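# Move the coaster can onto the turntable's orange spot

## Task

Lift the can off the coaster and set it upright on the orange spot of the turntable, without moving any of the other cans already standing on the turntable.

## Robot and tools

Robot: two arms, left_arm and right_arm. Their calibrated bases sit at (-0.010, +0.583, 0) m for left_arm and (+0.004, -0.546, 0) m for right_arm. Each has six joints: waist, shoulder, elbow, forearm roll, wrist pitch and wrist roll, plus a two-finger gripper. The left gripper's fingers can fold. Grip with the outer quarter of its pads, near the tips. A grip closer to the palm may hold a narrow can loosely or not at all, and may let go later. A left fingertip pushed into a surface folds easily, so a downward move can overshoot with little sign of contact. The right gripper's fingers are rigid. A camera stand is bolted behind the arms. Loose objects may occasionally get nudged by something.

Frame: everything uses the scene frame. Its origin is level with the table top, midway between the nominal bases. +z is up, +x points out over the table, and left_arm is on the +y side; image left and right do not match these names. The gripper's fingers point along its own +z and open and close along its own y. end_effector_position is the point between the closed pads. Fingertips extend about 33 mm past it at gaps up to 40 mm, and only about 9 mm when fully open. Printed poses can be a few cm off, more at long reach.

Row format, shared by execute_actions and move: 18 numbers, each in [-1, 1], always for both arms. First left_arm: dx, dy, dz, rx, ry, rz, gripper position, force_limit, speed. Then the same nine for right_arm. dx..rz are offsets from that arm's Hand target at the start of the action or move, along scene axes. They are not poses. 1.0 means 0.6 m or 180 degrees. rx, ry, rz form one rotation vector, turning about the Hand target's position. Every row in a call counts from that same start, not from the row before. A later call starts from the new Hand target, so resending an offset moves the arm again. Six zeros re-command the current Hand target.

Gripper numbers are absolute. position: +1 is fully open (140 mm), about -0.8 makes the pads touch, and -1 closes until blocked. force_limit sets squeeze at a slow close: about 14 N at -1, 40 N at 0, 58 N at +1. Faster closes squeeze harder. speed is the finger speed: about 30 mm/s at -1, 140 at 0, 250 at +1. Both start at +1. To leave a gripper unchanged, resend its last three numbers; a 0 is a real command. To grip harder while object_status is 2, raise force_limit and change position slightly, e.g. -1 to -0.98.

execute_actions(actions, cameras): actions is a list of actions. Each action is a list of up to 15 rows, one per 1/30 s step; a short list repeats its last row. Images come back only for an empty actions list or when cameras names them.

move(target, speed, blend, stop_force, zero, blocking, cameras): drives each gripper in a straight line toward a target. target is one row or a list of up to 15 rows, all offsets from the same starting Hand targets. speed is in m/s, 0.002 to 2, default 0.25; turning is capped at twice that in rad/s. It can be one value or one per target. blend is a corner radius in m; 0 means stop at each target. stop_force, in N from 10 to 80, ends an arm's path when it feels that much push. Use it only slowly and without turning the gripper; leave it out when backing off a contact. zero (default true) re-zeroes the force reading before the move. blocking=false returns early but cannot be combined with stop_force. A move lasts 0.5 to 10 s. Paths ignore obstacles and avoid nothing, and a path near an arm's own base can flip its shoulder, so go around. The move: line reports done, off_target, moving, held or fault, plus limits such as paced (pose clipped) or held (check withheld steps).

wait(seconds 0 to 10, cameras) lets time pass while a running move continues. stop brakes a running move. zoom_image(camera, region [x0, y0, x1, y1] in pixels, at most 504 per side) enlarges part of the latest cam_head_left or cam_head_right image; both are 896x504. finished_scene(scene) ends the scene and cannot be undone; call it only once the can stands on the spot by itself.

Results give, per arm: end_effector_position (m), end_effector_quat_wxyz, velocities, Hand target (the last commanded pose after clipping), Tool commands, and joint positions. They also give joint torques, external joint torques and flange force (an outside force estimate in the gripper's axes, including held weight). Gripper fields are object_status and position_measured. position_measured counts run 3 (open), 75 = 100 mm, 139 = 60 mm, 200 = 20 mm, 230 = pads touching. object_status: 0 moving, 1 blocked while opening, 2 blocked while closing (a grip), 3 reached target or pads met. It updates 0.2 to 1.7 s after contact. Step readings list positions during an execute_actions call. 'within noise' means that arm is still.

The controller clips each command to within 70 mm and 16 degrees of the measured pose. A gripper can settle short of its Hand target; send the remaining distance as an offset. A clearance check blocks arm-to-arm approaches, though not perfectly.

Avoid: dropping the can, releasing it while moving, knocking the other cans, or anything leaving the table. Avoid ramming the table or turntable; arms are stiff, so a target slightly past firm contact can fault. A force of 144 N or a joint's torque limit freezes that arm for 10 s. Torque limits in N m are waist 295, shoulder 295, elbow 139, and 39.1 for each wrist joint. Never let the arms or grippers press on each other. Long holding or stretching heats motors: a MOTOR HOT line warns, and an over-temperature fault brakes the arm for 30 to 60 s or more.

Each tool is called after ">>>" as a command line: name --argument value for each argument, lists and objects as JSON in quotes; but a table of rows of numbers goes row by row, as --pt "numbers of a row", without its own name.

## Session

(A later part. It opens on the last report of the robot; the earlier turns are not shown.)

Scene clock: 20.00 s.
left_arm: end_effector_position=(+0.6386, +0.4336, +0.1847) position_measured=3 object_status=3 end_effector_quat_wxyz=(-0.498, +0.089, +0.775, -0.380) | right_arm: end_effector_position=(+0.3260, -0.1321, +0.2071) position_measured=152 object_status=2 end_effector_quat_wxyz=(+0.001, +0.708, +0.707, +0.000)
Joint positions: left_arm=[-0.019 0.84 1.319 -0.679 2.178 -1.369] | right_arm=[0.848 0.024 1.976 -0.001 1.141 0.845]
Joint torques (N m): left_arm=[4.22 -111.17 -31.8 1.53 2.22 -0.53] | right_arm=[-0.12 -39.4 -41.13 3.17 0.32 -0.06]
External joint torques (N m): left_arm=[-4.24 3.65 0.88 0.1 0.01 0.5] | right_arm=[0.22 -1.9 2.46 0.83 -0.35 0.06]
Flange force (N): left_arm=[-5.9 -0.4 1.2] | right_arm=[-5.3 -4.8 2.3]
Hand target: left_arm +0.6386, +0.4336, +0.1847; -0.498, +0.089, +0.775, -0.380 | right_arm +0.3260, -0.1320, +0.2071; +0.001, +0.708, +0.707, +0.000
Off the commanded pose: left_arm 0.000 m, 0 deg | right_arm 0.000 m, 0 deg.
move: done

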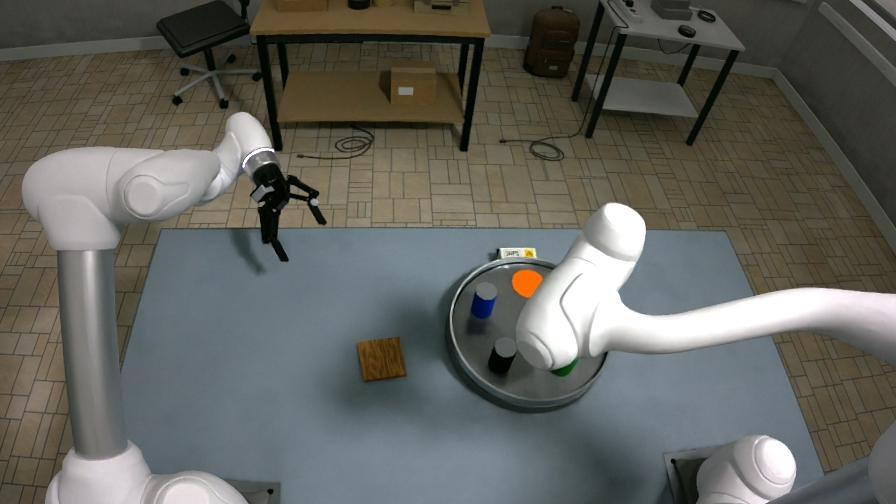

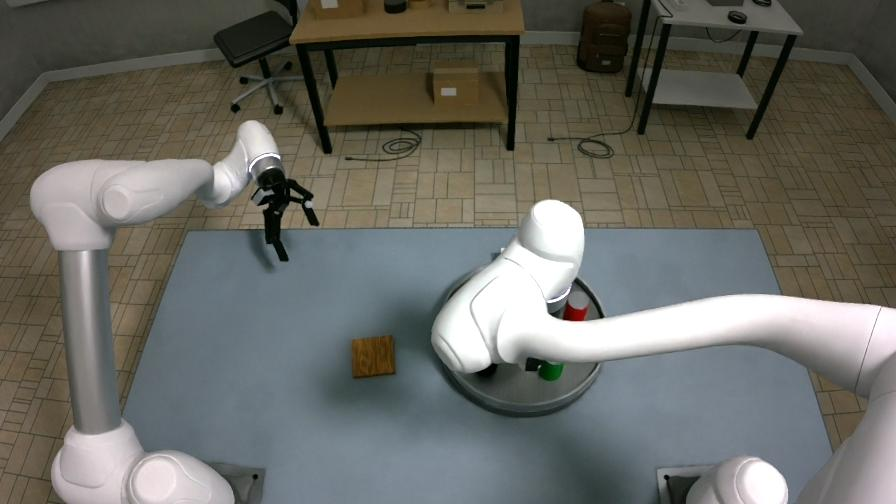

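>>> wait --seconds 3.05

>>> move --target '[0,0,0,0,0,0,1,1,1,0,0,-0.1667,0,0,0,-1,-0.3,-0.8]' --speed 0.3

>>> move --pt "0 0 0 0 0 0 1 1 1 0 0 0 0 0 0 0.05 -0.3 0" --pt "0 0 0 0 0 0 1 1 1 0 0 0.25 0 0 0 0.05 -0.3 0" --speed 0.4 --cameras '["all"]'

>>> move --target '[0,0,0,0,0,0,1,1,1,-0.1,-0.25,0.25,0,0,0,0.05,-0.3,0]' --speed 0.4 --cameras '["all"]'

>>> zoom_image --camera "cam_head_left" --region '[430, 230, 630, 420]'

Scene clock: 23.37 s.
left_arm: end_effector_position=(+0.6386, +0.4336, +0.1847) position_measured=3 object_status=3 end_effector_quat_wxyz=(-0.498, +0.089, +0.775, -0.380) | right_arm: end_effector_position=(+0.3260, -0.1320, +0.2071) position_measured=152 object_status=2 end_effector_quat_wxyz=(+0.001, +0.708, +0.707, +0.000)
Joint positions: left_arm=[-0.019 0.84 1.319 -0.679 2.178 -1.369] | right_arm=[0.848 0.024 1.976 -0.001 1.141 0.845]
Joint torques (N m): left_arm=[4.35 -111.12 -32.16 1.44 2.23 -0.5] | right_arm=[0.29 -40.3 -41.05 3.12 0.49 -0.16]
External joint torques (N m): left_arm=[-4.38 4.37 1.46 0.18 -0.02 0.46] | right_arm=[-0.33 -0.86 2.34 0.87 -0.53 0.16]
Flange force (N): left_arm=[-6.3 0.2 2.0] | right_arm=[-4.4 -3.0 3.3]
Hand target: left_arm +0.6386, +0.4336, +0.1847; -0.498, +0.089, +0.775, -0.380 | right_arm +0.3260, -0.1320, +0.2071; +0.001, +0.708, +0.707, +0.000
Tool commands: left_gripper/position=+1.0 left_gripper/force_limit=+1.0 left_gripper/speed=+1.0 right_gripper/position=-1.0 right_gripper/force_limit=-0.3 right_gripper/speed=-0.8
Off the commanded pose: left_arm 0.000 m, 0 deg | right_arm 0.000 m, 0 deg.
wait: 3.07 s; at rest from the start

Scene clock: 24.23 s.
left_arm: end_effector_position=(+0.6386, +0.4336, +0.1847) position_measured=3 object_status=3 end_effector_quat_wxyz=(-0.498, +0.089, +0.775, -0.380) | right_arm: end_effector_position=(+0.3260, -0.1320, +0.1071) position_measured=152 object_status=2 end_effector_quat_wxyz=(+0.001, +0.708, +0.707, +0.000)
Joint positions: left_arm=[-0.019 0.84 1.319 -0.679 2.178 -1.369] | right_arm=[0.848 0.115 2.085 -0.001 0.941 0.845]
Joint torques (N m): left_arm=[3.91 -110.97 -31.89 1.51 2.26 -0.52] | right_arm=[0.19 -46.16 -36.76 2.72 0.5 -0.09]
External joint torques (N m): left_arm=[-3.9 4.64 1.3 0.11 -0.06 0.49] | right_arm=[-0.18 -0.5 2.32 0.84 -0.55 0.09]
Flange force (N): left_arm=[-6.6 0.5 1.2] | right_arm=[-4.0 -2.9 2.8]
Hand target: left_arm +0.6386, +0.4336, +0.1847; -0.498, +0.089, +0.775, -0.380 | right_arm +0.3260, -0.1320, +0.1071; +0.001, +0.708, +0.707, +0.000
Off the commanded pose: left_arm 0.000 m, 0 deg | right_arm 0.000 m, 0 deg.
move: done

Scene clock: 25.67 s.
left_arm: end_effector_position=(+0.6386, +0.4336, +0.1847) position_measured=3 object_status=3 end_effector_quat_wxyz=(-0.498, +0.089, +0.775, -0.380) | right_arm: end_effector_position=(+0.3260, -0.1320, +0.2570) position_measured=123 object_status=3 end_effector_quat_wxyz=(+0.001, +0.708, +0.707, +0.000)
Joint positions: left_arm=[-0.019 0.84 1.319 -0.679 2.178 -1.369] | right_arm=[0.848 -0.008 1.912 -0.001 1.237 0.845]
Joint torques (N m): left_arm=[4.05 -110.7 -31.89 1.51 2.35 -0.53] | right_arm=[0.11 -37.01 -41.12 3.25 0.33 -0.03]
External joint torques (N m): left_arm=[-4.09 3.95 1.18 0.11 -0.14 0.5] | right_arm=[0.06 -2.14 0.96 0.91 -0.37 0.03]
Flange force (N): left_arm=[-6.0 0.1 1.8] | right_arm=[-3.8 -3.2 0.8]
Hand target: left_arm +0.6386, +0.4336, +0.1847; -0.498, +0.089, +0.775, -0.380 | right_arm +0.3260, -0.1320, +0.2571; +0.001, +0.708, +0.707, +0.000
Off the commanded pose: left_arm 0.000 m, 0 deg | right_arm 0.000 m, 0 deg.
move: done

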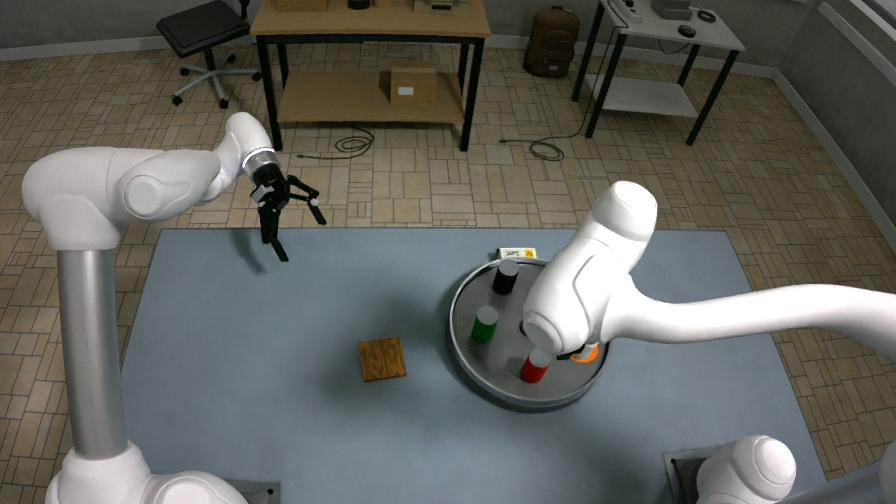

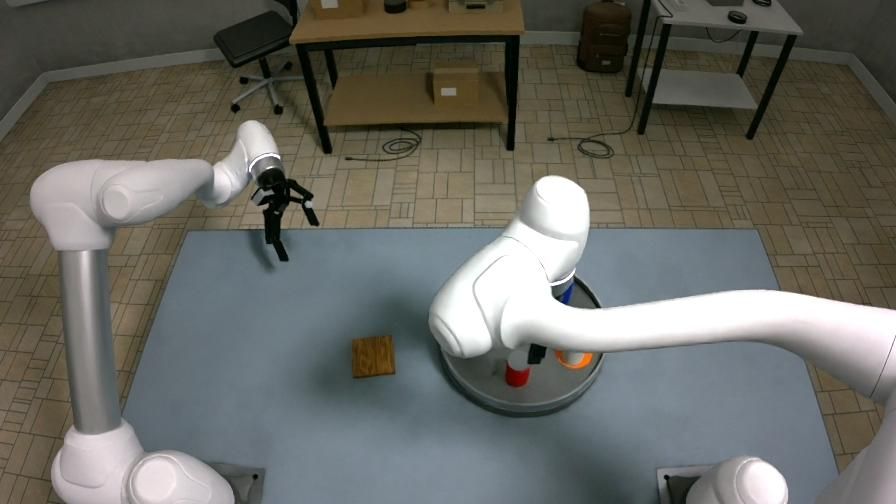

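Scene clock: 26.77 s.
left_arm: end_effector_position=(+0.6386, +0.4336, +0.1847) position_measured=3 object_status=3 end_effector_quat_wxyz=(-0.498, +0.089, +0.775, -0.380) | right_arm: end_effector_position=(+0.2660, -0.2820, +0.4070) position_measured=123 object_status=3 end_effector_quat_wxyz=(+0.001, +0.708, +0.707, +0.000)
Joint positions: left_arm=[-0.019 0.84 1.319 -0.679 2.178 -1.369] | right_arm=[0.7 -0.309 1.886 -0.001 1.564 0.697]
Joint torques (N m): left_arm=[3.61 -110.86 -32.01 1.5 2.31 -0.53] | right_arm=[-0.51 -10.14 -43.98 3.55 0.55 -0.12]
External joint torques (N m): left_arm=[-3.59 4.14 1.29 0.12 -0.1 0.5] | right_arm=[0.41 -0.3 1.35 0.86 -0.6 0.13]
Flange force (N): left_arm=[-5.8 0.6 1.5] | right_arm=[-0.1 -2.1 3.5]
Hand target: left_arm +0.6386, +0.4336, +0.1847; -0.498, +0.089, +0.775, -0.380 | right_arm +0.2660, -0.2820, +0.4071; +0.001, +0.708, +0.707, +0.000
Off the commanded pose: left_arm 0.000 m, 0 deg | right_arm 0.000 m, 0 deg.
move: done

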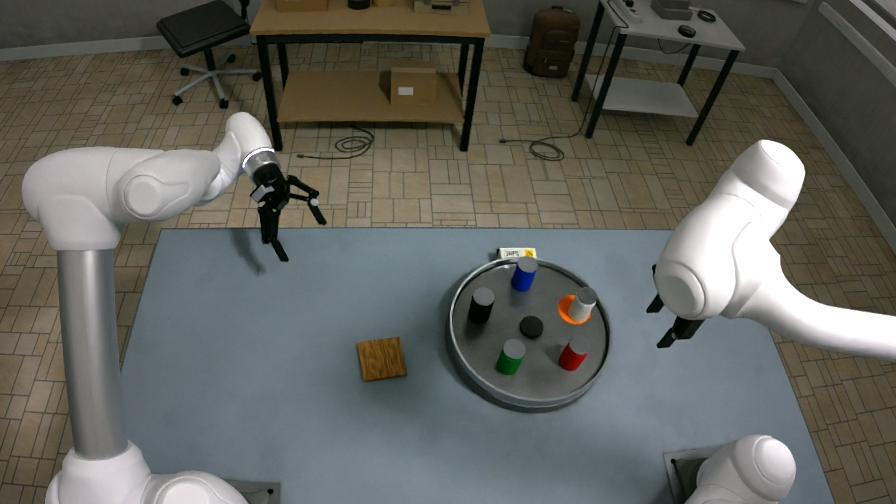

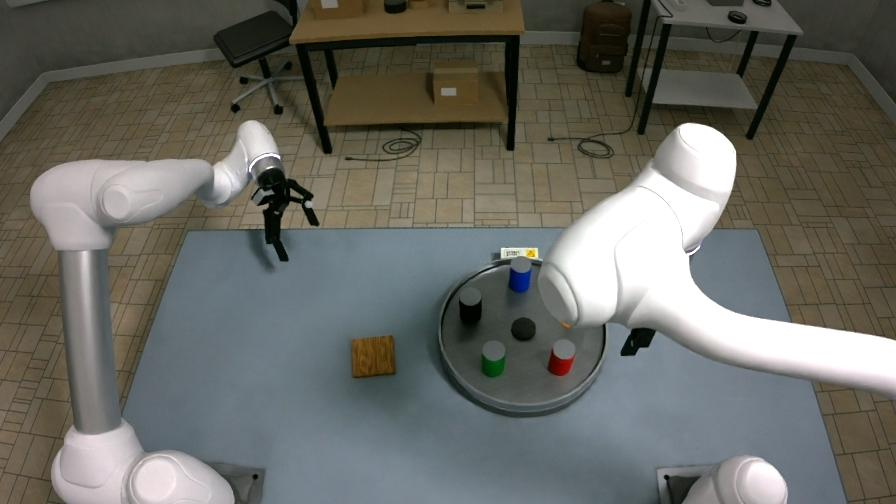

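Scaled by 2.520.

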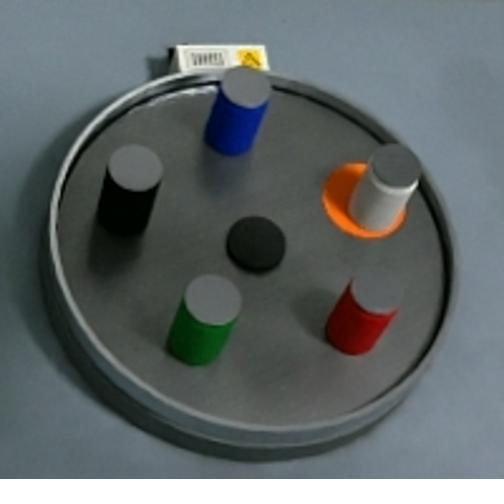

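>>> wait --seconds 5.2 --cameras '["all"]'

>>> zoom_image --camera "cam_head_left" --region '[480, 310, 600, 420]'

>>> zoom_image --camera "cam_head_right" --region '[480, 310, 600, 420]'

Scene clock: 32.23 s.
left_arm: end_effector_position=(+0.6386, +0.4336, +0.1847) position_measured=3 object_status=3 end_effector_quat_wxyz=(-0.498, +0.089, +0.775, -0.380) | right_arm: end_effector_position=(+0.2660, -0.2820, +0.4071) position_measured=123 object_status=3 end_effector_quat_wxyz=(+0.001, +0.708, +0.707, +0.000)
Joint positions: left_arm=[-0.019 0.84 1.319 -0.679 2.178 -1.369] | right_arm=[0.7 -0.31 1.886 -0.001 1.564 0.697]
Joint torques (N m): left_arm=[3.87 -111.11 -32.16 1.52 2.32 -0.44] | right_arm=[0.21 -10.3 -43.95 3.6 0.5 -0.13]
External joint torques (N m): left_arm=[-3.76 3.42 1.21 0.12 -0.09 0.4] | right_arm=[-0.19 -0.42 1.41 0.8 -0.54 0.13]
Flange force (N): left_arm=[-5.1 0.1 2.1] | right_arm=[-1.5 -1.3 3.5]
Hand target: left_arm +0.6386, +0.4336, +0.1847; -0.498, +0.089, +0.775, -0.380 | right_arm +0.2660, -0.2820, +0.4071; +0.001, +0.708, +0.707, +0.000
Tool commands: left_gripper/position=+1.0 left_gripper/force_limit=+1.0 left_gripper/speed=+1.0 right_gripper/position=+0.05 right_gripper/force_limit=-0.3 right_gripper/speed=+0.0
Off the commanded pose: left_arm 0.000 m, 0 deg | right_arm 0.000 m, 0 deg.
wait: 5.20 s; at rest from the start

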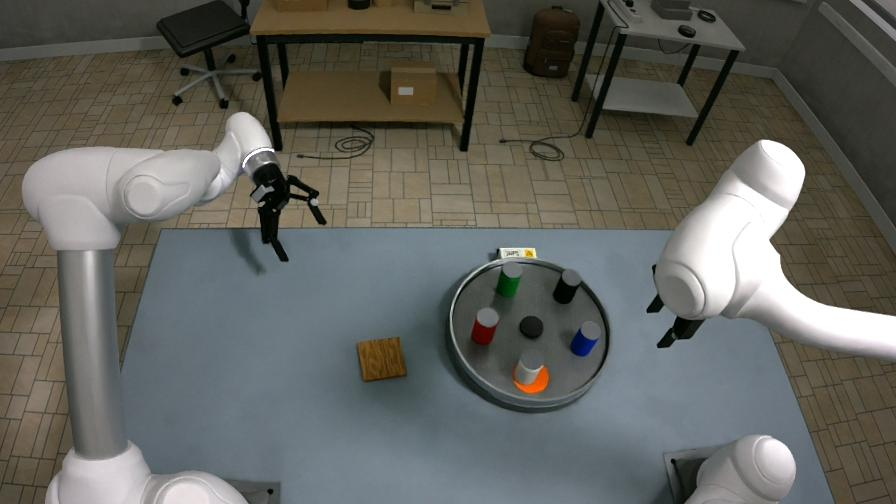

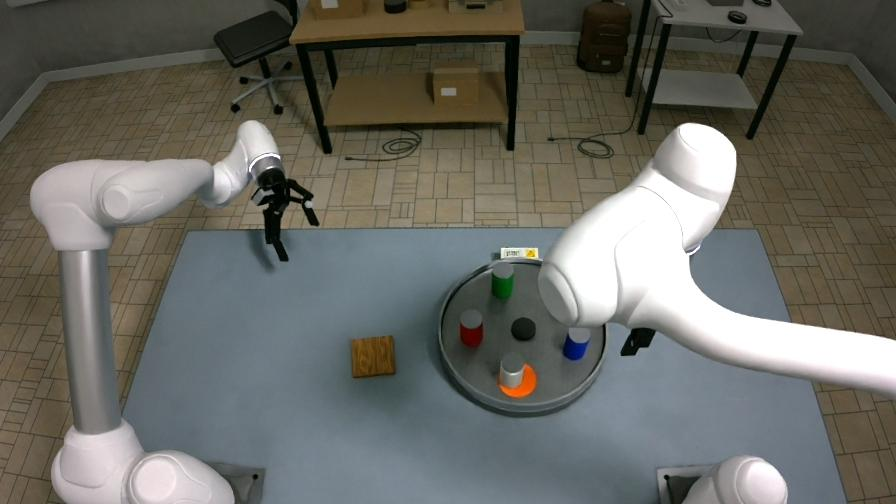

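Scaled by 4.200.

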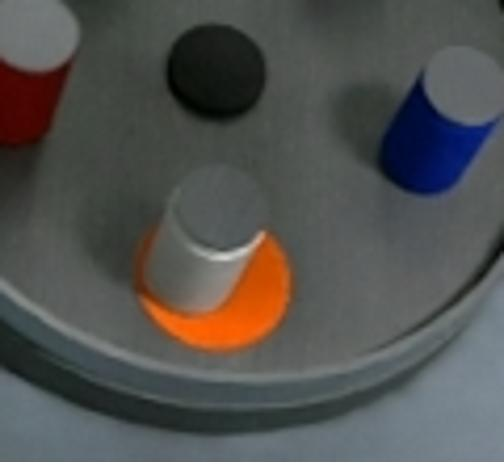

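Scaled by 4.200.

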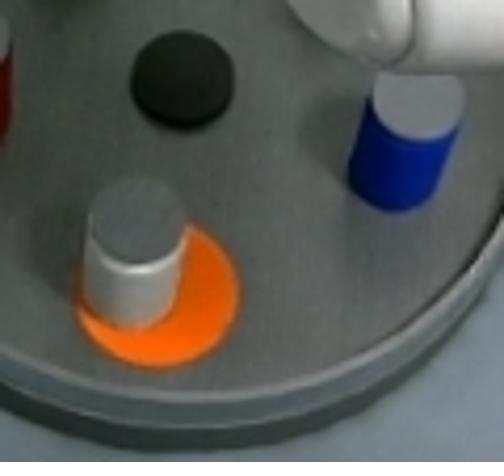

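>>> finished_scene --scene 1

The scene is finished: the task was done.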